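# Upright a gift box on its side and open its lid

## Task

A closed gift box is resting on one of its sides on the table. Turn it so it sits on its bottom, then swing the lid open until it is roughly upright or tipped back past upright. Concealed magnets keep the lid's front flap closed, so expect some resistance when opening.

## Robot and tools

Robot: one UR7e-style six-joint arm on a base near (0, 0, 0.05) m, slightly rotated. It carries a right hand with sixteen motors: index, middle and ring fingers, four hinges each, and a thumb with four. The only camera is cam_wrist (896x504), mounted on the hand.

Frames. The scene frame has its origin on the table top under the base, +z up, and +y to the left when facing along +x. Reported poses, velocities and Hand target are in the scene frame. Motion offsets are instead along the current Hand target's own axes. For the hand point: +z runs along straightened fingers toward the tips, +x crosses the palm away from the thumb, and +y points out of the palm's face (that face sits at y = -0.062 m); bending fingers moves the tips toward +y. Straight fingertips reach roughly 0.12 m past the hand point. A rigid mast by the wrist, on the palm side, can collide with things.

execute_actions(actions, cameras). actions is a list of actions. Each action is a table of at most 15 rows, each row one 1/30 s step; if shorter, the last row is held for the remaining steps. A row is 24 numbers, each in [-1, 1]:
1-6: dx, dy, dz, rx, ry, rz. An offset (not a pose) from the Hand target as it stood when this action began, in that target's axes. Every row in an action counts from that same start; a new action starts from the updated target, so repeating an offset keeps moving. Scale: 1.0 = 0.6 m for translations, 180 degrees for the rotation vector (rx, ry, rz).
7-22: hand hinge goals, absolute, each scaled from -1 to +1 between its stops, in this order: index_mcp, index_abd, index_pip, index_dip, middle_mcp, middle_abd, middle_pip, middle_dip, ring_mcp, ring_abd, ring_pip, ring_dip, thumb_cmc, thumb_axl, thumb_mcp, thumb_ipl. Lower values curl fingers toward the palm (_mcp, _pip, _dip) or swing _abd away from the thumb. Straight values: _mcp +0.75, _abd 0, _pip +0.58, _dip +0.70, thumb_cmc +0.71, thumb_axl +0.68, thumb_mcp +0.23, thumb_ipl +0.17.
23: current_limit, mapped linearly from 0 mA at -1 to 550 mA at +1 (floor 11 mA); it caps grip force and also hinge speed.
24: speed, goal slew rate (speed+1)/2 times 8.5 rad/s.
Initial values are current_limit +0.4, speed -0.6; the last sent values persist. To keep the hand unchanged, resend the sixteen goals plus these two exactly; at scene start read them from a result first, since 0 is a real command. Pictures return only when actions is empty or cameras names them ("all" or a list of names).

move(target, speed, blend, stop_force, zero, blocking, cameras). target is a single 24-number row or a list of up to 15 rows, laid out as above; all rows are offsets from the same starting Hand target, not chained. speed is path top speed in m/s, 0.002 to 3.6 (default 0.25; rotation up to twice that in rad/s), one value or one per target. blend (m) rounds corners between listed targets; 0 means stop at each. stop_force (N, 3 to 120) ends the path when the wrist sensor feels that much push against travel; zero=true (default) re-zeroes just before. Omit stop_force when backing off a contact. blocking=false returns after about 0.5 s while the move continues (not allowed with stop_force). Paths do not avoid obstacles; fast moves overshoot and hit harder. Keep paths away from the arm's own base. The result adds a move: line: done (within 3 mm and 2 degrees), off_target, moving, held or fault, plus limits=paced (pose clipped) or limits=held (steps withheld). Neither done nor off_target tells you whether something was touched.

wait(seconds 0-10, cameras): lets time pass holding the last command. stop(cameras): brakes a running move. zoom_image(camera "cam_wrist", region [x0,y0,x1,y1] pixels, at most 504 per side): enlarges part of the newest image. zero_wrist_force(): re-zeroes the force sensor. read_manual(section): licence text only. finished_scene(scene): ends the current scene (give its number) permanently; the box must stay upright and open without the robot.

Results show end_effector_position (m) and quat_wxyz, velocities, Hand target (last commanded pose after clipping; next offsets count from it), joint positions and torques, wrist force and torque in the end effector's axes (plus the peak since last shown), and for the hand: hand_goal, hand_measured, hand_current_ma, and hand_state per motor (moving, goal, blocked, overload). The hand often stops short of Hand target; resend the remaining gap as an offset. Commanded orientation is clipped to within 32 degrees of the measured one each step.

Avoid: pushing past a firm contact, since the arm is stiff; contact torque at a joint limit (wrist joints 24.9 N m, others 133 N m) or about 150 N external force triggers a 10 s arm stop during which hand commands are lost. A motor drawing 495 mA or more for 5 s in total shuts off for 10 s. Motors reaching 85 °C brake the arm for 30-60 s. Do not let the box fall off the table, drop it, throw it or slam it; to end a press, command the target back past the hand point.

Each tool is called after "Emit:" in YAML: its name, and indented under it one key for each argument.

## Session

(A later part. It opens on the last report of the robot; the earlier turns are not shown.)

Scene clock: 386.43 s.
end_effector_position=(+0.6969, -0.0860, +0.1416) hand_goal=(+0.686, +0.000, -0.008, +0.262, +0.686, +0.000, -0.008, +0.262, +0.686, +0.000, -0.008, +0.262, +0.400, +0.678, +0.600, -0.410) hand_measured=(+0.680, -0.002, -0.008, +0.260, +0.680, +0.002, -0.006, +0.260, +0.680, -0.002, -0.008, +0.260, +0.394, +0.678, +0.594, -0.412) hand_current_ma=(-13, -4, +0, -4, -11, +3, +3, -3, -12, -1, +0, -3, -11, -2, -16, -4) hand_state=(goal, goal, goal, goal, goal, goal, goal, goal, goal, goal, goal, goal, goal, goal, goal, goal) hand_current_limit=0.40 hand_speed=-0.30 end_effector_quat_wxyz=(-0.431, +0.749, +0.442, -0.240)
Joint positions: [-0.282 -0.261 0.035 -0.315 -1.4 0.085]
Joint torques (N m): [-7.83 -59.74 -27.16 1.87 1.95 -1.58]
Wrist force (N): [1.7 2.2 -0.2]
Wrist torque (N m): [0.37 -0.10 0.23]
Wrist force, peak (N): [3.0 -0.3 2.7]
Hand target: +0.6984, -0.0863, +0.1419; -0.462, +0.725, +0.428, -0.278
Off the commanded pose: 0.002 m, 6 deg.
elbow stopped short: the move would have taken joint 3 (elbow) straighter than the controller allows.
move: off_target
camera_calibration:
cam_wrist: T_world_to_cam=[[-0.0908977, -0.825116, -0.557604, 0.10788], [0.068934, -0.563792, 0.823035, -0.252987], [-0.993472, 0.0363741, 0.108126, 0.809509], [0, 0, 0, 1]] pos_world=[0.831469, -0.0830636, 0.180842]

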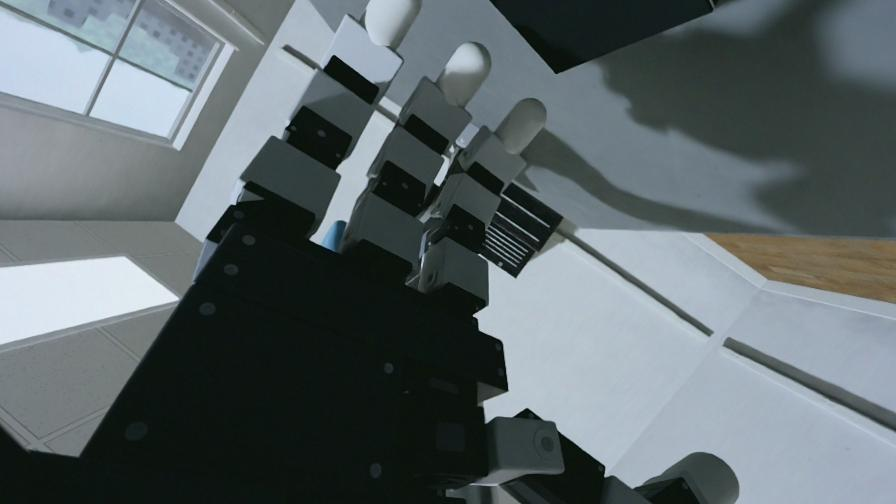

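Emit:
move:
  target:
    - [0.0583,0.0095,0.0587,0,0,0,0.98,0,-0.037,0.103,0.80,0,0.242,0.203,0.98,0,-0.037,0.103,-0.842,0.678,0.6,-0.41,0.4,-0.3]
    - [0.0583,0.118,0.1093,0,0,0,0.98,0,-0.037,0.103,0.80,0,0.242,0.203,0.98,0,-0.037,0.103,-0.842,0.678,0.6,-0.41,0.4,-0.3]
  speed: [0.2,0.12]

Emit:
execute_actions:
  actions:
    - [[0,0,0,0,0,0,0.80,0,-0.037,0.103,0.55,0,0.242,0.203,0.80,0,-0.037,0.103,-0.842,0.678,0.35,-0.41,0.1,-0.6]]
    - [[0,0,0,0,0,0,0.78,0,-0.037,0.103,0.42,0,0.242,0.203,0.78,0,-0.037,0.103,-0.842,0.678,0.15,-0.41,-0.2,-0.7]]
    - [[0,0,0,0,0,0,0.78,0,-0.037,0.103,0.35,0,0.242,0.203,0.78,0,-0.037,0.103,-0.842,0.678,-0.05,-0.41,-0.2,-0.7]]
  cameras: ["cam_wrist"]

Scene clock: 391.67 s.
end_effector_position=(+0.6886, -0.0417, +0.0500) hand_goal=(+0.980, +0.000, -0.036, +0.104, +0.800, +0.000, +0.242, +0.204, +0.980, +0.000, -0.036, +0.104, -0.842, +0.678, +0.600, -0.410) hand_measured=(+0.960, -0.002, -0.034, +0.108, +0.782, +0.002, +0.236, +0.206, +0.960, -0.002, -0.034, +0.106, -0.836, +0.678, +0.594, -0.412) hand_current_ma=(-61, -4, +2, +7, -50, +3, -13, +5, -59, -1, +2, +5, +11, -2, -16, -4) hand_state=(blocked, goal, goal, goal, goal, goal, goal, goal, goal, goal, goal, goal, goal, goal, goal, goal) hand_current_limit=0.40 hand_speed=-0.30 end_effector_quat_wxyz=(-0.463, +0.725, +0.428, -0.278)
Joint positions: [-0.231 -0.211 0.204 -0.425 -1.373 0.105]
Joint torques (N m): [-7.89 -77.54 -8.46 -0.86 1.72 1.01]
Wrist force (N): [2.0 2.2 -0.3]
Wrist torque (N m): [0.34 -0.18 0.28]
Wrist force, peak (N): [2.0 3.0 0.1]
Hand target: +0.6885, -0.0417, +0.0500; -0.462, +0.725, +0.428, -0.278
Off the commanded pose: 0.000 m, 0 deg.
elbow stopped short: the move would have taken joint 3 (elbow) straighter than the controller allows.
move: done

Scene clock: 393.37 s.
end_effector_position=(+0.6885, -0.0417, +0.0500) hand_goal=(+0.780, +0.000, -0.036, +0.104, +0.350, +0.000, +0.242, +0.204, +0.780, +0.000, -0.036, +0.104, -0.842, +0.678, -0.050, -0.410) hand_measured=(+0.774, -0.002, -0.034, +0.108, +0.446, +0.002, +0.260, +0.210, +0.774, -0.002, -0.034, +0.106, -0.836, +0.678, +0.230, -0.402) hand_current_ma=(-16, -4, +2, +6, +220, +3, +48, +12, -15, -1, +2, +5, +11, -2, +220, +26) hand_state=(goal, goal, goal, goal, blocked, goal, goal, goal, goal, goal, goal, goal, goal, goal, blocked, goal) hand_current_limit=-0.20 hand_speed=-0.70 end_effector_quat_wxyz=(-0.462, +0.725, +0.428, -0.278)
Joint positions: [-0.231 -0.212 0.206 -0.426 -1.373 0.105]
Joint torques (N m): [-5.1 -71.24 -7.87 -1.02 1.52 0.91]
Wrist force (N): [2.1 0.7 -1.5]
Wrist torque (N m): [0.39 -0.16 0.25]
Wrist force, peak (N): [2.0 2.6 -0.4]
Hand target: +0.6885, -0.0417, +0.0500; -0.462, +0.725, +0.428, -0.278
Off the commanded pose: 0.000 m, 0 deg.
Step readings (end_effector_position):
0: (+0.6886, -0.0417, +0.0500)
1: (+0.6886, -0.0417, +0.0500)
2: (+0.6886, -0.0417, +0.0500)
4: (+0.6886, -0.0417, +0.0500)
8: (+0.6886, -0.0417, +0.0500)
15: (+0.6885, -0.0417, +0.0500)
16: (+0.6885, -0.0417, +0.0500)
17: (+0.6885, -0.0417, +0.0500)
19: (+0.6885, -0.0417, +0.0500)
23: (+0.6886, -0.0417, +0.0500)
30: (+0.6885, -0.0417, +0.0500)
31: (+0.6885, -0.0417, +0.0500)
32: (+0.6885, -0.0417, +0.0500)
34: (+0.6885, -0.0417, +0.0500)
38: (+0.6885, -0.0417, +0.0500)
45: (+0.6885, -0.0417, +0.0500)
camera_calibration:
cam_wrist: T_world_to_cam=[[-0.136042, -0.810958, -0.569069, 0.124765], [0.166912, -0.58496, 0.793702, -0.218968], [-0.976541, 0.0129929, 0.214938, 0.791449], [0, 0, 0, 1]] pos_world=[0.826404, -0.0371911, 0.0746828]

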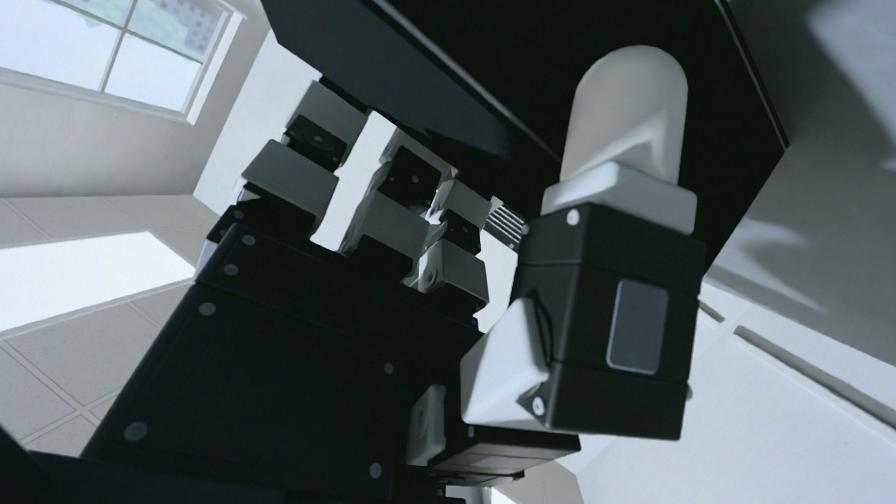

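Emit:
move:
  target: [0,-0.0493,0.1057,0,0,0,0.78,0,-0.037,0.103,0.35,0,0.242,0.203,0.78,0,-0.037,0.103,-0.842,0.678,-0.05,-0.41,-0.2,-0.7]
  speed: 0.1

Emit:
execute_actions:
  actions:
    - [[0,0,0,0,0,0,0.65,0,-0.06,0.09,0.36,0,0.22,0.19,0.65,0,-0.06,0.09,-0.842,0.678,-0.2,-0.5,0.5,-0.7]]
    - [[0,0,0,0,0,0,0.63,0,-0.09,0.06,0.36,0,0.21,0.18,0.63,0,-0.09,0.06,-0.842,0.678,-0.3,-0.55,0.78,-0.7]]
    - [[0,0,0,0,0,0,0.71,0,-0.15,-0.15,0.36,0,0.21,0.18,0.71,0,-0.15,-0.15,-0.842,0.678,-0.3,-0.55,0.78,-0.8]]
    - [[0,0,0,0,0,0,0.78,0,-0.14,-0.38,0.36,0,0.21,0.18,0.78,0,-0.14,-0.38,-0.842,0.678,-0.3,-0.55,0.78,-0.8]]
  cameras: ["cam_wrist"]

Scene clock: 395.50 s.
end_effector_position=(+0.6271, -0.0082, +0.0504) hand_goal=(+0.780, +0.000, -0.036, +0.104, +0.350, +0.000, +0.242, +0.204, +0.780, +0.000, -0.036, +0.104, -0.842, +0.678, -0.050, -0.410) hand_measured=(+0.774, -0.002, -0.034, +0.108, +0.436, +0.002, +0.268, +0.220, +0.774, -0.002, -0.034, +0.106, -0.838, +0.678, +0.228, -0.400) hand_current_ma=(-16, -4, +2, +6, +220, +3, +78, +41, -15, -1, +2, +5, +10, -2, +220, +35) hand_state=(goal, goal, goal, goal, blocked, goal, blocked, goal, goal, goal, goal, goal, goal, goal, blocked, goal) hand_current_limit=-0.20 hand_speed=-0.70 end_effector_quat_wxyz=(-0.463, +0.725, +0.428, -0.278)
Joint positions: [-0.211 -0.522 0.83 -0.742 -1.355 0.113]
Joint torques (N m): [6.66 -69.37 -7.2 -0.93 1.86 1.44]
Wrist force (N): [2.0 0.5 -1.9]
Wrist torque (N m): [0.49 -0.16 0.19]
Wrist force, peak (N): [1.9 3.3 -0.2]
Hand target: +0.6271, -0.0082, +0.0504; -0.462, +0.725, +0.428, -0.278
Off the commanded pose: 0.000 m, 0 deg.
move: done

Scene clock: 397.70 s.
end_effector_position=(+0.6271, -0.0082, +0.0504) hand_goal=(+0.780, +0.000, -0.140, -0.380, +0.360, +0.000, +0.210, +0.180, +0.780, +0.000, -0.140, -0.380, -0.842, +0.678, -0.300, -0.550) hand_measured=(+0.812, -0.002, -0.066, -0.322, +0.438, +0.002, +0.272, +0.202, +0.800, -0.002, -0.092, -0.346, -0.830, +0.678, +0.244, -0.480) hand_current_ma=(+102, -3, +271, +201, +310, +4, +216, +64, +56, -1, +163, +107, +32, +1, +490, +361) hand_state=(blocked, goal, blocked, blocked, blocked, goal, blocked, blocked, goal, goal, blocked, blocked, goal, goal, blocked, blocked) hand_current_limit=0.78 hand_speed=-0.80 end_effector_quat_wxyz=(-0.462, +0.725, +0.428, -0.278)
Joint positions: [-0.211 -0.522 0.831 -0.743 -1.355 0.113]
Joint torques (N m): [1.29 -68.12 -13.17 0.53 1.03 0.99]
Wrist force (N): [1.8 3.3 -0.2]
Wrist torque (N m): [0.41 -0.16 0.23]
Wrist force, peak (N): [2.1 3.3 -0.1]
Hand target: +0.6271, -0.0082, +0.0504; -0.462, +0.725, +0.428, -0.278
Off the commanded pose: 0.000 m, 0 deg.
Step readings (end_effector_position):
0: (+0.6271, -0.0082, +0.0504)
1: (+0.6271, -0.0082, +0.0504)
2: (+0.6271, -0.0082, +0.0504)
4: (+0.6271, -0.0082, +0.0504)
8: (+0.6271, -0.0082, +0.0504)
15: (+0.6271, -0.0082, +0.0504)
16: (+0.6271, -0.0082, +0.0504)
17: (+0.6271, -0.0082, +0.0504)
19: (+0.6271, -0.0082, +0.0504)
23: (+0.6271, -0.0082, +0.0504)
30: (+0.6271, -0.0082, +0.0504)
31: (+0.6271, -0.0082, +0.0504)
32: (+0.6271, -0.0082, +0.0504)
34: (+0.6271, -0.0082, +0.0504)
38: (+0.6271, -0.0082, +0.0504)
45: (+0.6271, -0.0082, +0.0504)
46: (+0.6271, -0.0082, +0.0504)
47: (+0.6271, -0.0082, +0.0504)
49: (+0.6271, -0.0082, +0.0504)
53: (+0.6271, -0.0082, +0.0504)
60: (+0.6271, -0.0082, +0.0504)
camera_calibration:
cam_wrist: T_world_to_cam=[[-0.136042, -0.810958, -0.569069, 0.143807], [0.166912, -0.58496, 0.793702, -0.189441], [-0.976541, 0.0129929, 0.214938, 0.730968], [0, 0, 0, 1]] pos_world=[0.765004, -0.00369111, 0.0750828]

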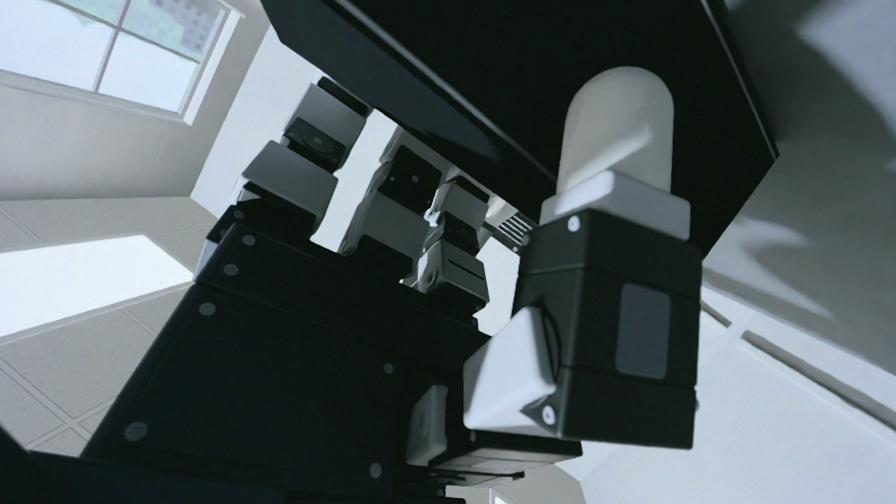

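Emit:
execute_actions:
  actions:
    - [[0,0,0,0,0,0,0.84,0,-0.2,-0.44,0.36,0,0.21,0.18,0.84,0,-0.2,-0.44,-0.842,0.678,-0.3,-0.55,0.76,-0.8]]
    - [[0,0,0,0,0,0,0.88,0,-0.26,-0.49,0.36,0,0.21,0.18,0.88,0,-0.26,-0.49,-0.842,0.678,-0.3,-0.55,0.75,-0.8]]
    - [[0,0,0,0,0,0,0.92,0,-0.33,-0.55,0.36,0,0.21,0.18,0.92,0,-0.33,-0.55,-0.842,0.678,-0.3,-0.55,0.75,-0.8]]
    - [[0,0,0,0,0,0,0.94,0,-0.39,-0.59,0.36,0,0.21,0.18,0.94,0,-0.39,-0.59,-0.842,0.678,-0.3,-0.55,0.74,-0.8]]
  cameras: ["cam_wrist"]

Scene clock: 402.07 s.
end_effector_position=(+0.6271, -0.0082, +0.0504) hand_goal=(+0.940, +0.000, -0.390, -0.590, +0.360, +0.000, +0.210, +0.180, +0.940, +0.000, -0.390, -0.590, -0.842, +0.678, -0.300, -0.550) hand_measured=(+0.960, -0.002, -0.304, -0.536, +0.444, +0.004, +0.272, +0.206, +0.946, -0.002, -0.342, -0.564, -0.828, +0.678, +0.290, -0.480) hand_current_ma=(+57, -3, +322, +186, +341, +7, +216, +78, +16, -1, +162, +73, +36, +1, +478, +361) hand_state=(goal, goal, blocked, blocked, blocked, goal, blocked, blocked, goal, goal, blocked, blocked, goal, goal, blocked, blocked) hand_current_limit=0.74 hand_speed=-0.80 end_effector_quat_wxyz=(-0.462, +0.725, +0.428, -0.278)
Joint positions: [-0.211 -0.522 0.831 -0.743 -1.355 0.113]
Joint torques (N m): [-4.27 -68.28 -22.4 1.93 -0.21 0.31]
Wrist force (N): [1.9 3.1 -0.3]
Wrist torque (N m): [0.42 -0.17 0.22]
Wrist force, peak (N): [2.1 3.4 -0.1]
Hand target: +0.6271, -0.0082, +0.0504; -0.462, +0.725, +0.428, -0.278
Off the commanded pose: 0.000 m, 0 deg.
Step readings (end_effector_position):
0: (+0.6271, -0.0082, +0.0504)
1: (+0.6271, -0.0082, +0.0504)
2: (+0.6271, -0.0082, +0.0504)
4: (+0.6271, -0.0082, +0.0504)
8: (+0.6271, -0.0082, +0.0504)
15: (+0.6271, -0.0082, +0.0504)
16: (+0.6271, -0.0082, +0.0504)
17: (+0.6271, -0.0082, +0.0504)
19: (+0.6271, -0.0082, +0.0504)
23: (+0.6271, -0.0082, +0.0504)
30: (+0.6271, -0.0082, +0.0504)
31: (+0.6271, -0.0082, +0.0504)
32: (+0.6271, -0.0082, +0.0504)
34: (+0.6271, -0.0082, +0.0504)
38: (+0.6271, -0.0082, +0.0504)
45: (+0.6271, -0.0082, +0.0504)
46: (+0.6271, -0.0082, +0.0504)
47: (+0.6271, -0.0082, +0.0504)
49: (+0.6271, -0.0082, +0.0504)
53: (+0.6271, -0.0082, +0.0504)
60: (+0.6271, -0.0082, +0.0504)
camera_calibration:
cam_wrist: T_world_to_cam=[[-0.136042, -0.810958, -0.569069, 0.143807], [0.166912, -0.58496, 0.793702, -0.189441], [-0.976541, 0.0129929, 0.214938, 0.730968], [0, 0, 0, 1]] pos_world=[0.765004, -0.00369111, 0.0750828]

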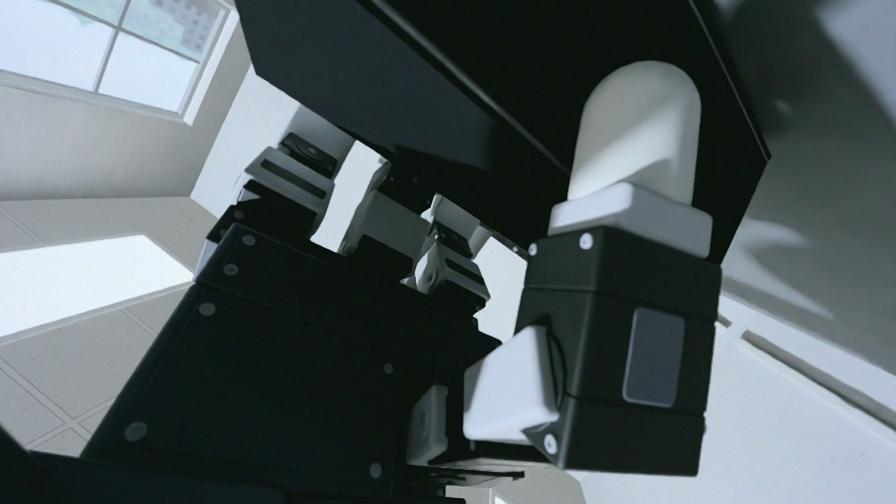

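Emit:
execute_actions:
  actions:
    - [[0,0,0,0,0,0,0.955,0,-0.41,-0.62,0.36,0,0.21,0.18,0.955,0,-0.41,-0.62,-0.842,0.678,-0.3,-0.55,0.74,-0.85]]
    - [[0,0,0,0,0,0,0.96,0,-0.44,-0.64,0.36,0,0.21,0.18,0.96,0,-0.44,-0.64,-0.842,0.678,-0.3,-0.55,0.74,-0.85]]
  cameras: ["cam_wrist"]

Scene clock: 404.27 s.
end_effector_position=(+0.6271, -0.0082, +0.0504) hand_goal=(+0.960, +0.000, -0.440, -0.640, +0.360, +0.000, +0.210, +0.180, +0.960, +0.000, -0.440, -0.640, -0.842, +0.678, -0.300, -0.550) hand_measured=(+0.976, -0.002, -0.356, -0.590, +0.444, +0.004, +0.272, +0.208, +0.964, -0.002, -0.398, -0.618, -0.828, +0.678, +0.302, -0.480) hand_current_ma=(+48, -3, +310, +173, +341, +7, +216, +81, +7, -1, +137, +61, +36, +1, +479, +361) hand_state=(goal, goal, blocked, blocked, blocked, goal, blocked, blocked, goal, goal, blocked, blocked, goal, goal, blocked, blocked) hand_current_limit=0.74 hand_speed=-0.85 end_effector_quat_wxyz=(-0.462, +0.725, +0.428, -0.278)
Joint positions: [-0.211 -0.522 0.831 -0.743 -1.355 0.113]
Joint torques (N m): [-5.73 -68.49 -22.45 1.82 -0.81 -0.03]
Wrist force (N): [2.0 3.1 -0.1]
Wrist torque (N m): [0.41 -0.18 0.24]
Wrist force, peak (N): [2.0 3.4 0.0]
Hand target: +0.6271, -0.0082, +0.0504; -0.462, +0.725, +0.428, -0.278
Off the commanded pose: 0.000 m, 0 deg.
Step readings (end_effector_position):
0: (+0.6271, -0.0082, +0.0504)
1: (+0.6271, -0.0082, +0.0504)
2: (+0.6271, -0.0082, +0.0504)
4: (+0.6271, -0.0082, +0.0504)
8: (+0.6271, -0.0082, +0.0504)
15: (+0.6271, -0.0082, +0.0504)
16: (+0.6271, -0.0082, +0.0504)
17: (+0.6271, -0.0082, +0.0504)
19: (+0.6271, -0.0082, +0.0504)
23: (+0.6271, -0.0082, +0.0504)
30: (+0.6271, -0.0082, +0.0504)
camera_calibration:
cam_wrist: T_world_to_cam=[[-0.136042, -0.810958, -0.569069, 0.143807], [0.166912, -0.58496, 0.793702, -0.189441], [-0.976541, 0.0129929, 0.214938, 0.730968], [0, 0, 0, 1]] pos_world=[0.765004, -0.00369111, 0.0750828]

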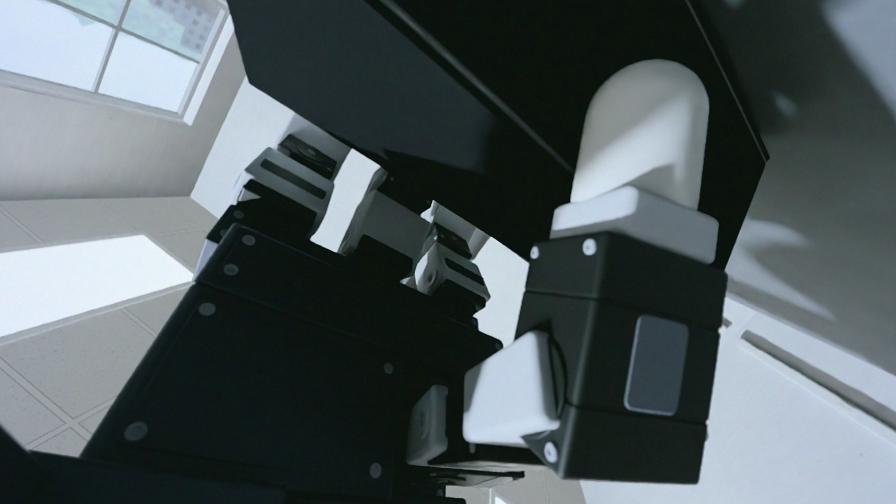

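Emit:
execute_actions:
  actions:
    - [[0,0,0,0,0,0,0.96,0,-0.44,-0.64,0.46,0,0.25,0.2,0.96,0,-0.44,-0.64,-0.842,0.678,0.2,-0.49,0.65,-0.9]]
    - [[0,0,0,0,0,0,0.965,0,-0.46,-0.65,0.55,0,0.2,0.16,0.965,0,-0.46,-0.65,-0.842,0.678,0.2,-0.49,0.6,-0.85]]
    - [[0,0,0,0,0,0,0.97,0,-0.49,-0.66,0.66,0,0.05,0.1,0.97,0,-0.49,-0.66,-0.842,0.678,0.2,-0.49,0.6,-0.8]]
    - [[0,0,0,0,0,0,0.975,0,-0.53,-0.68,0.78,0,-0.085,-0.091,0.975,0,-0.53,-0.68,-0.842,0.678,0.2,-0.49,0.6,-0.8]]
  cameras: ["cam_wrist"]

Scene clock: 409.33 s.
end_effector_position=(+0.6271, -0.0082, +0.0504) hand_goal=(+0.976, +0.000, -0.530, -0.680, +0.780, +0.000, -0.084, -0.090, +0.976, +0.000, -0.530, -0.680, -0.842, +0.678, +0.200, -0.490) hand_measured=(+0.998, -0.002, -0.440, -0.666, +0.770, +0.004, -0.076, -0.080, +0.988, -0.002, -0.490, -0.676, -0.828, +0.678, +0.304, -0.450) hand_current_ma=(+69, -3, +340, +34, -23, +6, +18, +25, +35, -1, +129, +10, +36, +1, +440, +186) hand_state=(blocked, goal, blocked, goal, goal, goal, goal, goal, goal, goal, blocked, goal, goal, goal, blocked, blocked) hand_current_limit=0.60 hand_speed=-0.80 end_effector_quat_wxyz=(-0.462, +0.725, +0.428, -0.278)
Joint positions: [-0.211 -0.522 0.831 -0.743 -1.355 0.113]
Joint torques (N m): [-4.68 -67.87 -21.31 1.83 -1.08 -0.94]
Wrist force (N): [2.0 3.1 -0.1]
Wrist torque (N m): [0.39 -0.18 0.23]
Wrist force, peak (N): [2.2 3.3 -0.1]
Hand target: +0.6271, -0.0082, +0.0504; -0.462, +0.725, +0.428, -0.278
Off the commanded pose: 0.000 m, 0 deg.
Step readings (end_effector_position):
0: (+0.6271, -0.0082, +0.0504)
1: (+0.6271, -0.0082, +0.0504)
2: (+0.6271, -0.0082, +0.0504)
4: (+0.6271, -0.0082, +0.0504)
8: (+0.6271, -0.0082, +0.0504)
15: (+0.6271, -0.0082, +0.0504)
16: (+0.6271, -0.0082, +0.0504)
17: (+0.6271, -0.0082, +0.0504)
19: (+0.6271, -0.0082, +0.0504)
23: (+0.6271, -0.0082, +0.0504)
30: (+0.6271, -0.0082, +0.0504)
31: (+0.6271, -0.0082, +0.0504)
32: (+0.6271, -0.0082, +0.0504)
34: (+0.6271, -0.0082, +0.0504)
38: (+0.6271, -0.0082, +0.0504)
45: (+0.6271, -0.0082, +0.0504)
46: (+0.6271, -0.0082, +0.0504)
47: (+0.6271, -0.0082, +0.0504)
49: (+0.6271, -0.0082, +0.0504)
53: (+0.6271, -0.0082, +0.0504)
60: (+0.6271, -0.0082, +0.0504)
camera_calibration:
cam_wrist: T_world_to_cam=[[-0.136042, -0.810958, -0.569069, 0.143807], [0.166912, -0.58496, 0.793702, -0.189441], [-0.976541, 0.0129929, 0.214938, 0.730968], [0, 0, 0, 1]] pos_world=[0.765004, -0.00369111, 0.0750828]

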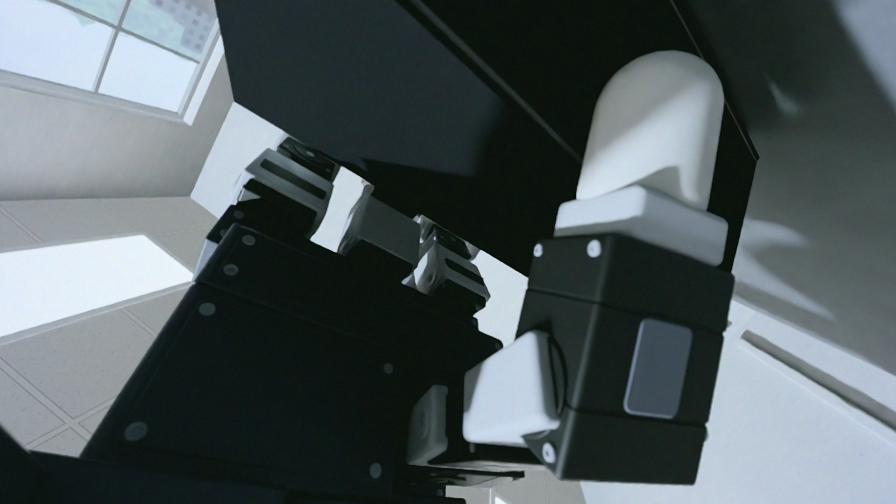

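Emit:
execute_actions:
  actions:
    - [[0,0,0,0,0,0,0.98,0,-0.50,-0.68,0.84,0,-0.06,-0.32,0.98,0,-0.52,-0.68,-0.842,0.678,0.26,-0.47,0.6,-0.8]]
    - [[0,0,0,0,0,0,0.98,0,-0.50,-0.68,0.94,0,-0.16,-0.405,0.98,0,-0.52,-0.68,-0.842,0.678,0.26,-0.47,0.6,-0.8]]
    - [[0,0,0,0,0,0,0.98,0,-0.50,-0.68,0.98,0,-0.31,-0.53,0.98,0,-0.52,-0.68,-0.842,0.678,0.28,-0.47,0.6,-0.8]]
    - [[0,0,0,0,0,0,0.98,0,-0.50,-0.68,0.98,0,-0.43,-0.65,0.98,0,-0.52,-0.68,-0.842,0.678,0.29,-0.46,0.6,-0.8]]
    - [[0,0,0,0,0,0,0.98,0,-0.50,-0.68,0.98,0,-0.51,-0.68,0.98,0,-0.52,-0.68,-0.842,0.678,0.30,-0.46,0.6,-0.8]]
  cameras: ["cam_wrist"]

Scene clock: 416.47 s.
end_effector_position=(+0.6271, -0.0082, +0.0504) hand_goal=(+0.980, +0.000, -0.500, -0.680, +0.980, +0.000, -0.510, -0.680, +0.980, +0.000, -0.520, -0.680, -0.842, +0.678, +0.300, -0.460) hand_measured=(+0.994, -0.002, -0.476, -0.676, +0.980, +0.004, -0.478, -0.666, +0.980, -0.002, -0.514, -0.678, -0.828, +0.678, +0.328, -0.442) hand_current_ma=(+38, -3, +70, +8, +1, +6, +98, +36, -2, -1, +14, +3, +36, +1, +112, +70) hand_state=(goal, goal, blocked, goal, goal, goal, blocked, goal, goal, goal, goal, goal, goal, goal, blocked, goal) hand_current_limit=0.60 hand_speed=-0.80 end_effector_quat_wxyz=(-0.462, +0.725, +0.428, -0.278)
Joint positions: [-0.211 -0.522 0.831 -0.743 -1.355 0.113]
Joint torques (N m): [-5.12 -67.02 -22.48 1.69 -0.9 -1.01]
Wrist force (N): [1.9 3.2 -0.1]
Wrist torque (N m): [0.40 -0.17 0.24]
Wrist force, peak (N): [2.0 3.5 -0.1]
Hand target: +0.6271, -0.0082, +0.0504; -0.462, +0.725, +0.428, -0.278
Off the commanded pose: 0.000 m, 0 deg.
Step readings (end_effector_position):
0: (+0.6271, -0.0082, +0.0504)
1: (+0.6271, -0.0082, +0.0504)
2: (+0.6271, -0.0082, +0.0504)
4: (+0.6271, -0.0082, +0.0504)
8: (+0.6271, -0.0082, +0.0504)
15: (+0.6271, -0.0082, +0.0504)
16: (+0.6271, -0.0082, +0.0504)
17: (+0.6271, -0.0082, +0.0504)
19: (+0.6271, -0.0082, +0.0504)
23: (+0.6271, -0.0082, +0.0504)
30: (+0.6271, -0.0082, +0.0504)
31: (+0.6271, -0.0082, +0.0504)
32: (+0.6271, -0.0082, +0.0504)
34: (+0.6271, -0.0082, +0.0504)
38: (+0.6271, -0.0082, +0.0504)
45: (+0.6271, -0.0082, +0.0504)
46: (+0.6271, -0.0082, +0.0504)
47: (+0.6271, -0.0082, +0.0504)
49: (+0.6271, -0.0082, +0.0504)
53: (+0.6271, -0.0082, +0.0504)
60: (+0.6271, -0.0082, +0.0504)
61: (+0.6271, -0.0082, +0.0504)
62: (+0.6271, -0.0082, +0.0504)
64: (+0.6271, -0.0082, +0.0504)
68: (+0.6271, -0.0082, +0.0504)
75: (+0.6271, -0.0082, +0.0504)
camera_calibration:
cam_wrist: T_world_to_cam=[[-0.136042, -0.810958, -0.569069, 0.143807], [0.166912, -0.58496, 0.793702, -0.189441], [-0.976541, 0.0129929, 0.214938, 0.730968], [0, 0, 0, 1]] pos_world=[0.765004, -0.00369111, 0.0750828]

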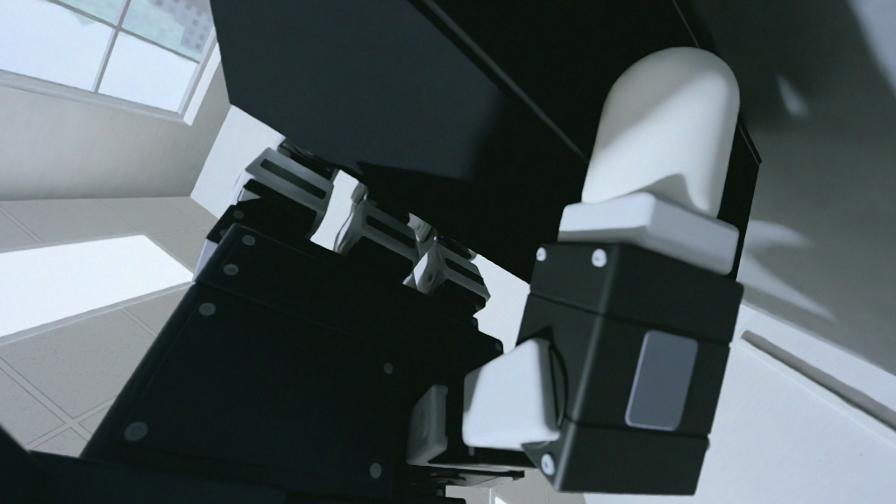

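Emit:
move:
  target:
    - [0,-0.0106,-0.0202,-0.0556,0,0,0.98,0,-0.50,-0.68,0.98,0,-0.51,-0.68,0.98,0,-0.52,-0.68,-0.842,0.678,0.30,-0.46,0.6,-0.8]
    - [0,-0.041,-0.052,-0.1111,0,0,0.98,0,-0.50,-0.68,0.98,0,-0.51,-0.68,0.98,0,-0.52,-0.68,-0.842,0.678,0.30,-0.46,0.6,-0.8]
  speed: 0.06
  blend: [0.003,0]
  cameras: ["cam_wrist"]

Scene clock: 420.33 s.
end_effector_position=(+0.6431, -0.0166, +0.0857) hand_goal=(+0.980, +0.000, -0.500, -0.680, +0.980, +0.000, -0.510, -0.680, +0.980, +0.000, -0.520, -0.680, -0.842, +0.678, +0.300, -0.460) hand_measured=(+0.994, -0.002, -0.476, -0.676, +0.982, +0.004, -0.478, -0.666, +0.978, -0.002, -0.514, -0.678, -0.828, +0.678, +0.328, -0.442) hand_current_ma=(+38, -3, +70, +7, +3, +6, +98, +36, -2, -1, +14, +3, +36, +1, +112, +70) hand_state=(goal, goal, blocked, goal, goal, goal, blocked, goal, goal, goal, goal, goal, goal, goal, blocked, goal) hand_current_limit=0.60 hand_speed=-0.80 end_effector_quat_wxyz=(-0.330, +0.794, +0.470, -0.199)
Joint positions: [-0.193 -0.783 1.155 -1.159 -1.394 0.193]
Joint torques (N m): [5.59 -63.17 -8.28 -2.04 -1.21 1.47]
Wrist force (N): [2.2 2.6 0.8]
Wrist torque (N m): [0.41 -0.22 0.21]
Wrist force, peak (N): [2.0 3.4 0.1]
Hand target: +0.6431, -0.0167, +0.0857; -0.330, +0.794, +0.470, -0.199
Off the commanded pose: 0.000 m, 0 deg.
move: done
camera_calibration:
cam_wrist: T_world_to_cam=[[0.0223094, -0.896361, -0.442764, 0.0452185], [-0.0926509, -0.442822, 0.89181, -0.0642267], [-0.995449, 0.0211267, -0.0929277, 0.777781], [0, 0, 0, 1]] pos_world=[0.767282, -0.00434092, 0.149577]

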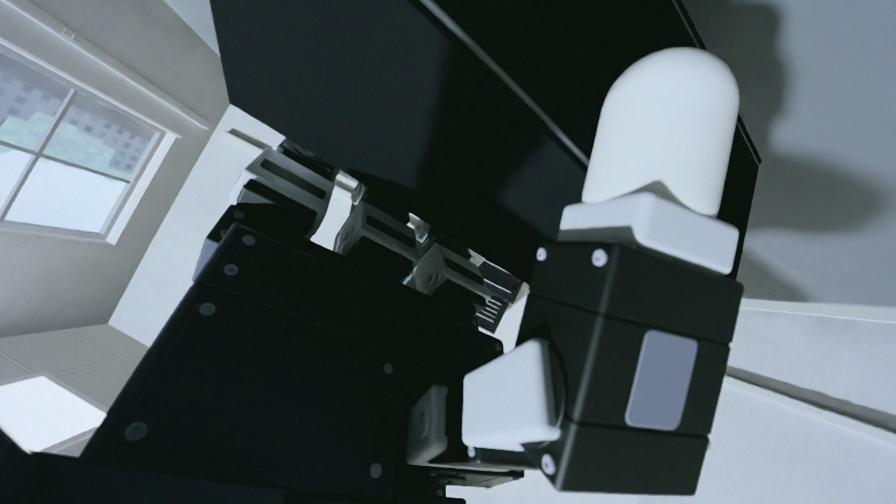

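Emit:
move:
  target:
    - [0,0.0177,0.0403,0.0556,0,0,0.98,0,-0.50,-0.68,0.98,0,-0.51,-0.68,0.98,0,-0.52,-0.68,-0.842,0.678,0.30,-0.46,0.6,-0.8]
    - [0,0.0207,0.0629,0.1111,0,0,0.98,0,-0.50,-0.68,0.98,0,-0.51,-0.68,0.98,0,-0.52,-0.68,-0.842,0.678,0.30,-0.46,0.6,-0.8]
  speed: 0.06
  blend: [0.003,0]
  cameras: ["cam_wrist"]

Scene clock: 425.77 s.
end_effector_position=(+0.6271, -0.0082, +0.0504) hand_goal=(+0.980, +0.000, -0.500, -0.680, +0.980, +0.000, -0.510, -0.680, +0.980, +0.000, -0.520, -0.680, -0.842, +0.678, +0.300, -0.460) hand_measured=(+0.994, -0.002, -0.476, -0.676, +0.982, +0.004, -0.478, -0.666, +0.978, -0.002, -0.514, -0.678, -0.828, +0.678, +0.328, -0.442) hand_current_ma=(+38, -3, +70, +7, +3, +6, +96, +36, -2, -1, +14, +3, +36, +1, +112, +70) hand_state=(goal, goal, blocked, goal, goal, goal, blocked, goal, goal, goal, goal, goal, goal, goal, blocked, goal) hand_current_limit=0.60 hand_speed=-0.80 end_effector_quat_wxyz=(-0.462, +0.725, +0.429, -0.278)
Joint positions: [-0.211 -0.523 0.831 -0.743 -1.355 0.113]
Joint torques (N m): [-8.5 -54.96 -25.87 2.29 1.79 -1.64]
Wrist force (N): [2.0 3.1 -0.2]
Wrist torque (N m): [0.40 -0.18 0.35]
Wrist force, peak (N): [1.9 3.4 0.0]
Hand target: +0.6271, -0.0082, +0.0504; -0.462, +0.725, +0.428, -0.278
Off the commanded pose: 0.000 m, 0 deg.
move: done
camera_calibration:
cam_wrist: T_world_to_cam=[[-0.13591, -0.810985, -0.569062, 0.143786], [0.166746, -0.584923, 0.793764, -0.18926], [-0.976588, 0.0129916, 0.214725, 0.731019], [0, 0, 0, 1]] pos_world=[0.765005, -0.00359113, 0.0750831]

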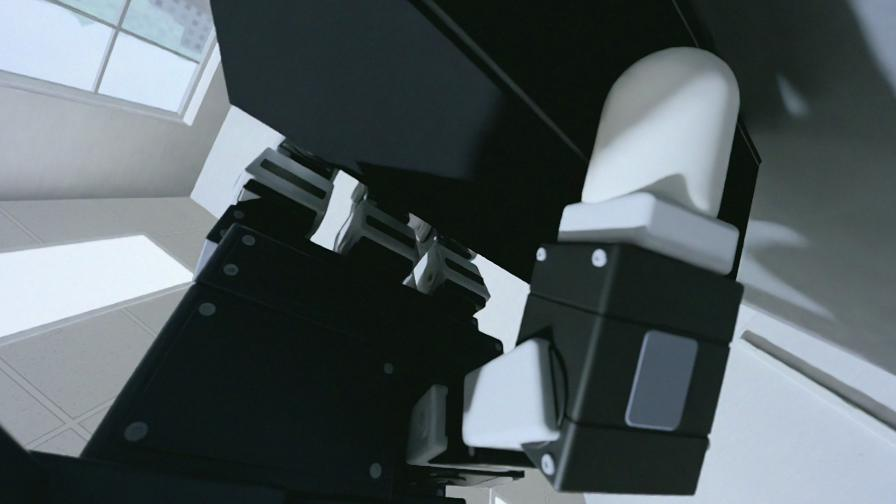

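Emit:
execute_actions:
  actions:
    - [[0,0,0,0,0,0,0.985,0,-0.465,-0.67,0.98,0,-0.465,-0.66,0.98,0,-0.505,-0.675,-0.842,0.678,0.33,-0.44,0.6,-0.93]]
    - [[0,0,0,0,0,0,0.985,0,-0.465,-0.67,0.98,0,-0.465,-0.66,0.98,0,-0.505,-0.675,-0.842,0.678,0.40,-0.44,0.6,-0.9]]
    - [[0,0,0,0,0,0,0.985,0,-0.465,-0.67,0.98,0,-0.465,-0.66,0.98,0,-0.505,-0.675,-0.842,0.678,0.5,-0.43,0.6,-0.9]]
  cameras: ["cam_wrist"]

Scene clock: 427.87 s.
end_effector_position=(+0.6271, -0.0082, +0.0504) hand_goal=(+0.986, +0.000, -0.464, -0.670, +0.980, +0.000, -0.464, -0.660, +0.980, +0.000, -0.504, -0.674, -0.842, +0.678, +0.500, -0.430) hand_measured=(+0.980, -0.002, -0.468, -0.670, +0.974, +0.004, -0.468, -0.660, +0.974, -0.002, -0.506, -0.676, -0.834, +0.678, +0.494, -0.432) hand_current_ma=(-14, -3, -6, -1, -12, +6, -6, -1, -13, -1, -3, -3, +17, +1, -19, -4) hand_state=(goal, goal, goal, goal, goal, goal, goal, goal, goal, goal, goal, goal, goal, goal, goal, goal) hand_current_limit=0.60 hand_speed=-0.90 end_effector_quat_wxyz=(-0.462, +0.725, +0.428, -0.278)
Joint positions: [-0.211 -0.522 0.831 -0.743 -1.355 0.113]
Joint torques (N m): [-5.74 -54.9 -26.68 1.97 0.74 -1.35]
Wrist force (N): [1.9 2.4 -0.5]
Wrist torque (N m): [0.41 -0.15 0.33]
Wrist force, peak (N): [1.9 3.3 0.0]
Hand target: +0.6271, -0.0082, +0.0504; -0.462, +0.725, +0.428, -0.278
Off the commanded pose: 0.000 m, 0 deg.
Step readings (end_effector_position):
0: (+0.6271, -0.0082, +0.0504)
1: (+0.6271, -0.0082, +0.0504)
2: (+0.6271, -0.0082, +0.0504)
4: (+0.6271, -0.0082, +0.0504)
8: (+0.6271, -0.0082, +0.0504)
15: (+0.6271, -0.0082, +0.0504)
16: (+0.6271, -0.0082, +0.0504)
17: (+0.6271, -0.0082, +0.0504)
19: (+0.6271, -0.0082, +0.0504)
23: (+0.6271, -0.0082, +0.0504)
30: (+0.6271, -0.0082, +0.0504)
31: (+0.6271, -0.0082, +0.0504)
32: (+0.6271, -0.0082, +0.0504)
34: (+0.6271, -0.0082, +0.0504)
38: (+0.6271, -0.0082, +0.0504)
45: (+0.6271, -0.0082, +0.0504)
camera_calibration:
cam_wrist: T_world_to_cam=[[-0.136042, -0.810958, -0.569069, 0.143888], [0.166912, -0.58496, 0.793702, -0.189382], [-0.976541, 0.0129929, 0.214938, 0.730967], [0, 0, 0, 1]] pos_world=[0.765004, -0.00359111, 0.0750828]

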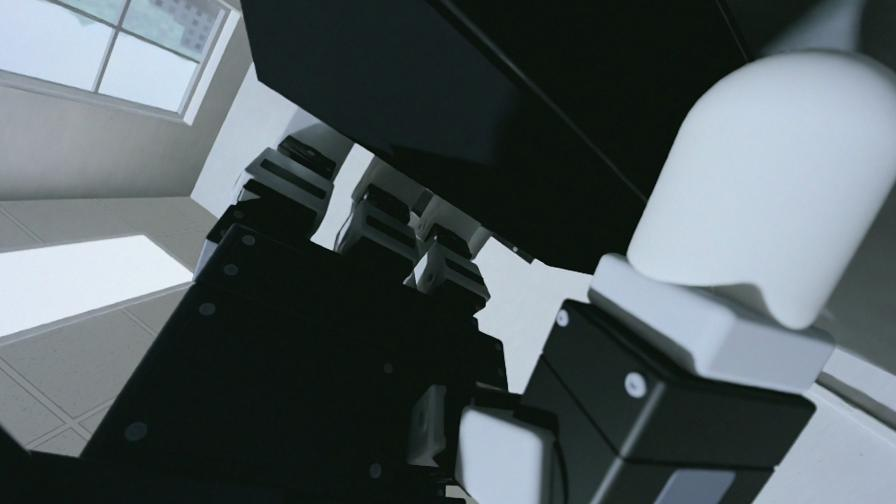

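Emit:
execute_actions:
  actions:
    - [[0,0,0,0,0,0,0.985,0,-0.465,-0.67,0.98,0,-0.465,-0.66,0.98,0,-0.505,-0.675,-0.842,0.678,0.6,-0.41,0.6,-0.8]]
  cameras: ["cam_wrist"]

Emit:
zoom_image:
  camera: "cam_wrist"
  region: [230, 0, 734, 300]

Scene clock: 429.57 s.
end_effector_position=(+0.6271, -0.0082, +0.0504) hand_goal=(+0.986, +0.000, -0.464, -0.670, +0.980, +0.000, -0.464, -0.660, +0.980, +0.000, -0.504, -0.674, -0.842, +0.678, +0.600, -0.410) hand_measured=(+0.980, -0.002, -0.468, -0.670, +0.974, +0.004, -0.468, -0.660, +0.974, -0.002, -0.506, -0.676, -0.834, +0.678, +0.592, -0.412) hand_current_ma=(-14, -3, -6, -1, -12, +6, -6, -1, -13, -1, -3, -3, +17, +1, -22, -5) hand_state=(goal, goal, goal, goal, goal, goal, goal, goal, goal, goal, goal, goal, goal, goal, goal, goal) hand_current_limit=0.60 hand_speed=-0.80 end_effector_quat_wxyz=(-0.462, +0.725, +0.428, -0.278)
Joint positions: [-0.211 -0.522 0.831 -0.743 -1.355 0.113]
Joint torques (N m): [-4.63 -54.44 -26.14 2.02 -0.18 -0.93]
Wrist force (N): [1.9 2.4 -0.5]
Wrist torque (N m): [0.41 -0.16 0.33]
Wrist force, peak (N): [2.0 2.6 -0.4]
Hand target: +0.6271, -0.0082, +0.0504; -0.462, +0.725, +0.428, -0.278
Off the commanded pose: 0.000 m, 0 deg.
Step readings (end_effector_position):
0: (+0.6271, -0.0082, +0.0504)
1: (+0.6271, -0.0082, +0.0504)
2: (+0.6271, -0.0082, +0.0504)
4: (+0.6271, -0.0082, +0.0504)
8: (+0.6271, -0.0082, +0.0504)
15: (+0.6271, -0.0082, +0.0504)
camera_calibration:
cam_wrist: T_world_to_cam=[[-0.136042, -0.810958, -0.569069, 0.143888], [0.166912, -0.58496, 0.793702, -0.189382], [-0.976541, 0.0129929, 0.214938, 0.730967], [0, 0, 0, 1]] pos_world=[0.765004, -0.00359111, 0.0750828]

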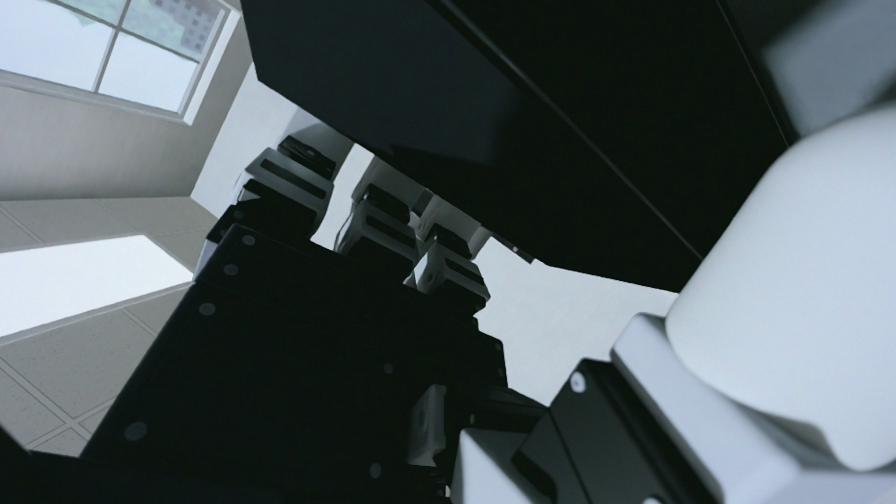

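Scaled by 1.000.

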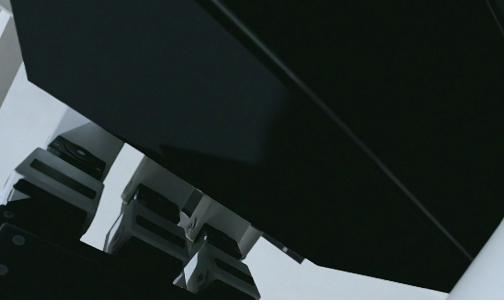

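Emit:
execute_actions:
  actions:
    - [[0,0,0,0,0,0,0.985,0,-0.465,-0.67,0.98,0,-0.465,-0.66,0.98,0,-0.505,-0.675,0.4,0.678,0.6,-0.41,0.6,-0.3]]
    - [[0,0,0,0,0,0,0.985,0,-0.465,-0.67,0.98,0,-0.465,-0.66,0.98,0,-0.505,-0.675,0.4,0.678,0.6,-0.41,0.6,-0.3]]

Emit:
move:
  target:
    - [0,-0.0563,0.1208,0,0,0,0.985,0,-0.465,-0.67,0.98,0,-0.465,-0.66,0.98,0,-0.505,-0.675,0.4,0.678,0.6,-0.41,0.6,-0.3]
    - [0,-0.2296,0.0585,-0.1944,0,0,0.985,0,-0.465,-0.67,0.98,0,-0.465,-0.66,0.98,0,-0.505,-0.675,0.4,0.678,0.6,-0.41,0.6,-0.3]
    - [0,-0.1665,0.0542,-0.3611,0,0,0.686,0,-0.008,0.261,0.686,0,-0.008,0.261,0.686,0,-0.008,0.261,0.4,0.678,0.6,-0.41,0.6,-0.3]
  speed: [0.1,0.3,0.25]
  blend: [0.02,0.03,0]
  cameras: ["cam_wrist"]

Emit:
zoom_image:
  camera: "cam_wrist"
  region: [410, 0, 896, 250]

Scene clock: 434.10 s.
end_effector_position=(+0.6271, -0.0082, +0.0504) hand_goal=(+0.986, +0.000, -0.464, -0.670, +0.980, +0.000, -0.464, -0.660, +0.980, +0.000, -0.504, -0.674, +0.400, +0.678, +0.600, -0.410) hand_measured=(+0.980, -0.002, -0.468, -0.670, +0.974, +0.004, -0.468, -0.660, +0.974, -0.002, -0.506, -0.676, +0.384, +0.678, +0.594, -0.412) hand_current_ma=(-14, -3, -6, -1, -12, +6, -6, -1, -13, -1, -3, -3, -46, +1, -17, -5) hand_state=(goal, goal, goal, goal, goal, goal, goal, goal, goal, goal, goal, goal, goal, goal, goal, goal) hand_current_limit=0.60 hand_speed=-0.30 end_effector_quat_wxyz=(-0.462, +0.725, +0.428, -0.278)
Joint positions: [-0.211 -0.522 0.831 -0.743 -1.355 0.113]
Joint torques (N m): [-1.11 -54.95 -25.78 1.82 -0.88 -0.34]
Wrist force (N): [1.9 2.3 -0.5]
Wrist torque (N m): [0.38 -0.14 0.28]
Wrist force, peak (N): [2.0 2.7 -0.3]
Hand target: +0.6271, -0.0082, +0.0504; -0.462, +0.725, +0.428, -0.278
Off the commanded pose: 0.000 m, 0 deg.
Step readings (end_effector_position):
0: (+0.6271, -0.0082, +0.0504)
1: (+0.6271, -0.0082, +0.0504)
2: (+0.6271, -0.0082, +0.0504)
4: (+0.6271, -0.0082, +0.0504)
8: (+0.6271, -0.0082, +0.0504)
15: (+0.6271, -0.0082, +0.0504)
16: (+0.6271, -0.0082, +0.0504)
17: (+0.6271, -0.0082, +0.0504)
19: (+0.6271, -0.0082, +0.0504)
23: (+0.6271, -0.0082, +0.0504)
30: (+0.6271, -0.0082, +0.0504)

Scene clock: 438.50 s.
end_effector_position=(+0.5647, +0.0264, +0.1275) hand_goal=(+0.686, +0.000, -0.008, +0.262, +0.686, +0.000, -0.008, +0.262, +0.686, +0.000, -0.008, +0.262, +0.400, +0.678, +0.600, -0.410) hand_measured=(+0.690, -0.002, -0.010, +0.260, +0.690, +0.004, -0.008, +0.260, +0.690, -0.002, -0.010, +0.260, +0.398, +0.678, +0.594, -0.412) hand_current_ma=(+11, -3, -2, -5, +10, +6, -1, -4, +10, -1, -2, -4, -6, +1, -16, -5) hand_state=(goal, goal, goal, goal, goal, goal, goal, goal, goal, goal, goal, goal, goal, goal, goal, goal) hand_current_limit=0.60 hand_speed=-0.30 end_effector_quat_wxyz=(-0.001, +0.860, +0.511, -0.004)
Joint positions: [-0.045 -1.306 2.064 -2.311 -1.578 0.409]
Joint torques (N m): [5.5 -23.94 -6.45 -3.68 -1.23 1.23]
Wrist force (N): [2.4 1.1 1.5]
Wrist torque (N m): [0.28 -0.20 0.17]
Wrist force, peak (N): [2.2 2.7 -0.7]
Hand target: +0.5647, +0.0264, +0.1275; -0.001, +0.860, +0.511, -0.004
Off the commanded pose: 0.000 m, 0 deg.
move: done
camera_calibration:
cam_wrist: T_world_to_cam=[[0.186155, -0.982504, 0.00570534, -0.0434239], [-0.678944, -0.124438, 0.723568, 0.254422], [-0.710198, -0.13857, -0.690229, 0.622046], [0, 0, 0, 1]] pos_world=[0.622598, 0.0751921, 0.245511]

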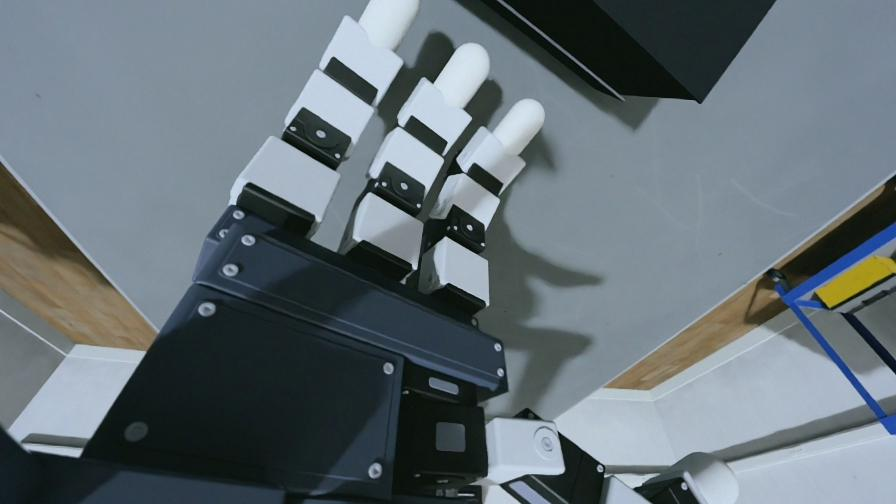

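Scaled by 1.037.

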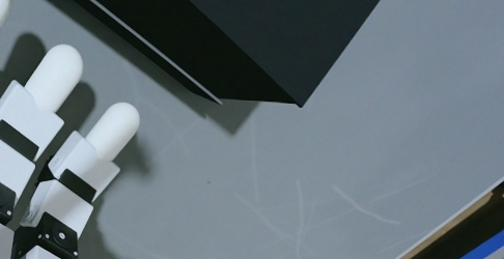

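Emit:
move:
  target:
    - [0.0173,-0.0318,-0.0455,0,0,-0.0478,0.686,0,-0.008,0.261,0.686,0,-0.008,0.261,0.686,0,-0.008,0.261,0.4,0.678,0.6,-0.41,0.6,-0.3]
  speed: 0.15
  cameras: ["cam_wrist"]

Emit:
zoom_image:
  camera: "cam_wrist"
  region: [410, 0, 896, 250]

Scene clock: 442.57 s.
end_effector_position=(+0.5531, +0.0447, +0.1548) hand_goal=(+0.686, +0.000, -0.008, +0.262, +0.686, +0.000, -0.008, +0.262, +0.686, +0.000, -0.008, +0.262, +0.400, +0.678, +0.600, -0.410) hand_measured=(+0.690, -0.002, -0.010, +0.260, +0.690, +0.004, -0.008, +0.260, +0.690, -0.002, -0.010, +0.260, +0.398, +0.678, +0.594, -0.412) hand_current_ma=(+10, -3, -2, -5, +9, +6, -1, -4, +10, -1, -2, -4, -6, +1, -16, -5) hand_state=(goal, goal, goal, goal, goal, goal, goal, goal, goal, goal, goal, goal, goal, goal, goal, goal) hand_current_limit=0.60 hand_speed=-0.30 end_effector_quat_wxyz=(-0.001, +0.819, +0.574, -0.004)
Joint positions: [-0.031 -1.392 2.083 -2.245 -1.577 0.273]
Joint torques (N m): [6.29 -35.8 -6.99 -1.1 1.61 -1.7]
Wrist force (N): [2.7 1.1 1.3]
Wrist torque (N m): [0.27 -0.23 0.29]
Wrist force, peak (N): [2.6 1.3 1.8]
Hand target: +0.5531, +0.0447, +0.1549; -0.001, +0.819, +0.574, -0.004
Off the commanded pose: 0.000 m, 0 deg.
move: done
camera_calibration:
cam_wrist: T_world_to_cam=[[0.330751, -0.943707, 0.00461019, -0.104991], [-0.65236, -0.225104, 0.723709, 0.218915], [-0.681931, -0.242375, -0.69009, 0.624207], [0, 0, 0, 1]] pos_world=[0.603204, 0.10149, 0.272813]

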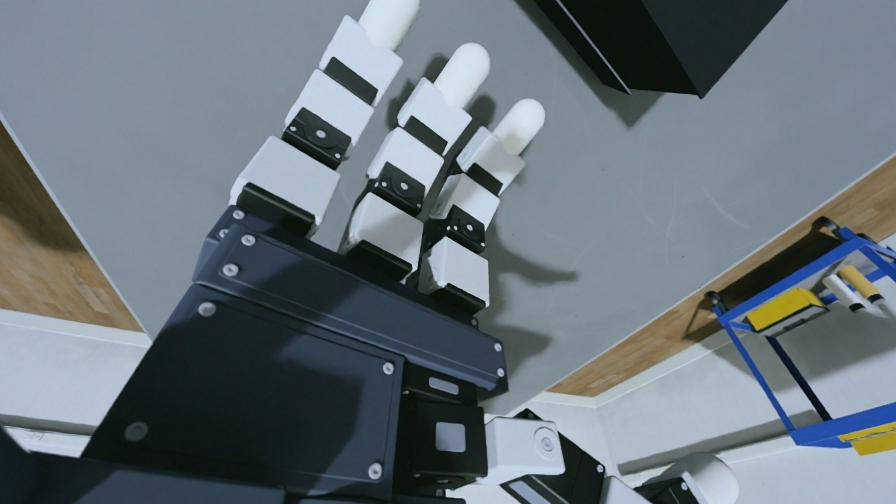

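Scaled by 1.037.

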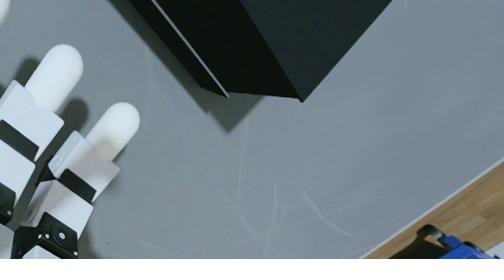

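Emit:
zoom_image:
  camera: "cam_wrist"
  region: [510, 0, 730, 120]

Scaled by 2.291.

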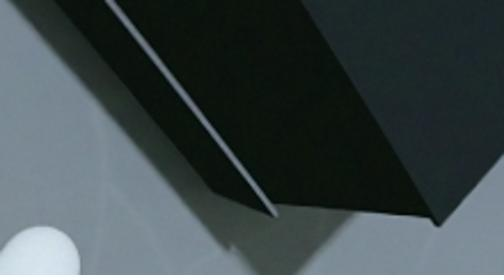

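Emit:
move:
  target: [0.3287,-0.119,-0.025,0,0,-0.4522,0.686,0,-0.008,0.261,0.686,0,-0.008,0.261,0.686,0,-0.008,0.261,0.4,0.678,0.6,-0.41,0.6,-0.3]
  speed: 0.5
  cameras: ["cam_wrist"]

Emit:
zoom_image:
  camera: "cam_wrist"
  region: [460, 190, 680, 370]

Scene clock: 449.33 s.
end_effector_position=(+0.5535, +0.2544, +0.1692) hand_goal=(+0.686, +0.000, -0.008, +0.262, +0.686, +0.000, -0.008, +0.262, +0.686, +0.000, -0.008, +0.262, +0.400, +0.678, +0.600, -0.410) hand_measured=(+0.690, -0.002, -0.010, +0.260, +0.690, +0.004, -0.008, +0.260, +0.690, -0.002, -0.010, +0.260, +0.398, +0.678, +0.594, -0.412) hand_current_ma=(+9, -3, -2, -5, +9, +6, -1, -4, +9, -1, -1, -4, -5, +1, -16, -5) hand_state=(goal, goal, goal, goal, goal, goal, goal, goal, goal, goal, goal, goal, goal, goal, goal, goal) hand_current_limit=0.60 hand_speed=-0.30 end_effector_quat_wxyz=(-0.003, +0.247, +0.969, -0.002)
Joint positions: [0.161 -1.334 1.961 -2.18 -1.574 -0.955]
Joint torques (N m): [5.37 -24.73 -26.9 -1.18 1.87 -1.9]
Wrist force (N): [2.6 0.8 1.6]
Wrist torque (N m): [0.23 -0.24 0.32]
Wrist force, peak (N): [3.1 1.2 1.8]
Hand target: +0.5536, +0.2545, +0.1692; -0.003, +0.247, +0.969, -0.002
Off the commanded pose: 0.000 m, 0 deg.
move: done
camera_calibration:
cam_wrist: T_world_to_cam=[[0.982602, 0.185687, -0.00361368, -0.554062], [0.131557, -0.682164, 0.719267, -0.0609875], [0.131093, -0.707229, -0.694724, 0.354229], [0, 0, 0, 1]] pos_world=[0.506009, 0.311799, 0.287955]

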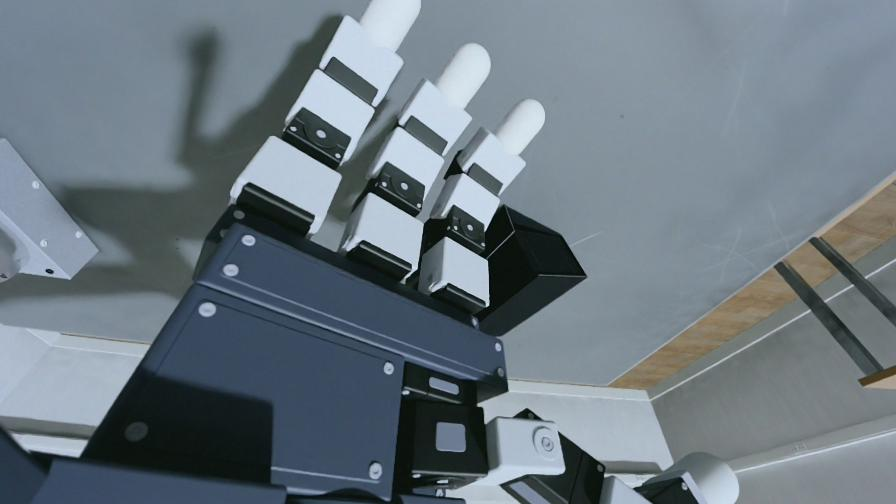

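Scaled by 2.291.

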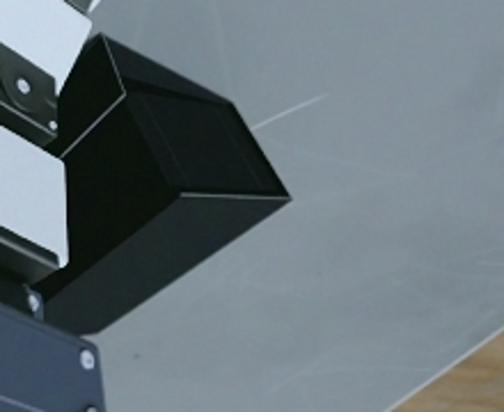

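Emit:
zoom_image:
  camera: "cam_wrist"
  region: [484, 196, 594, 286]

Scaled by 4.582.

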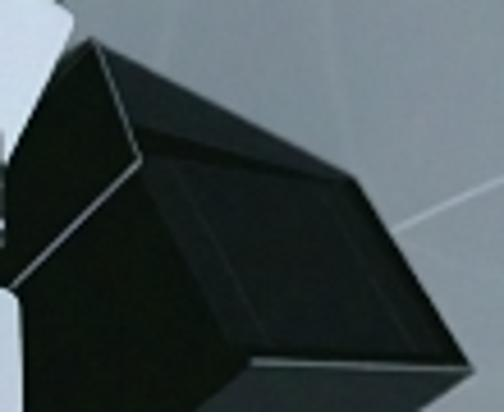

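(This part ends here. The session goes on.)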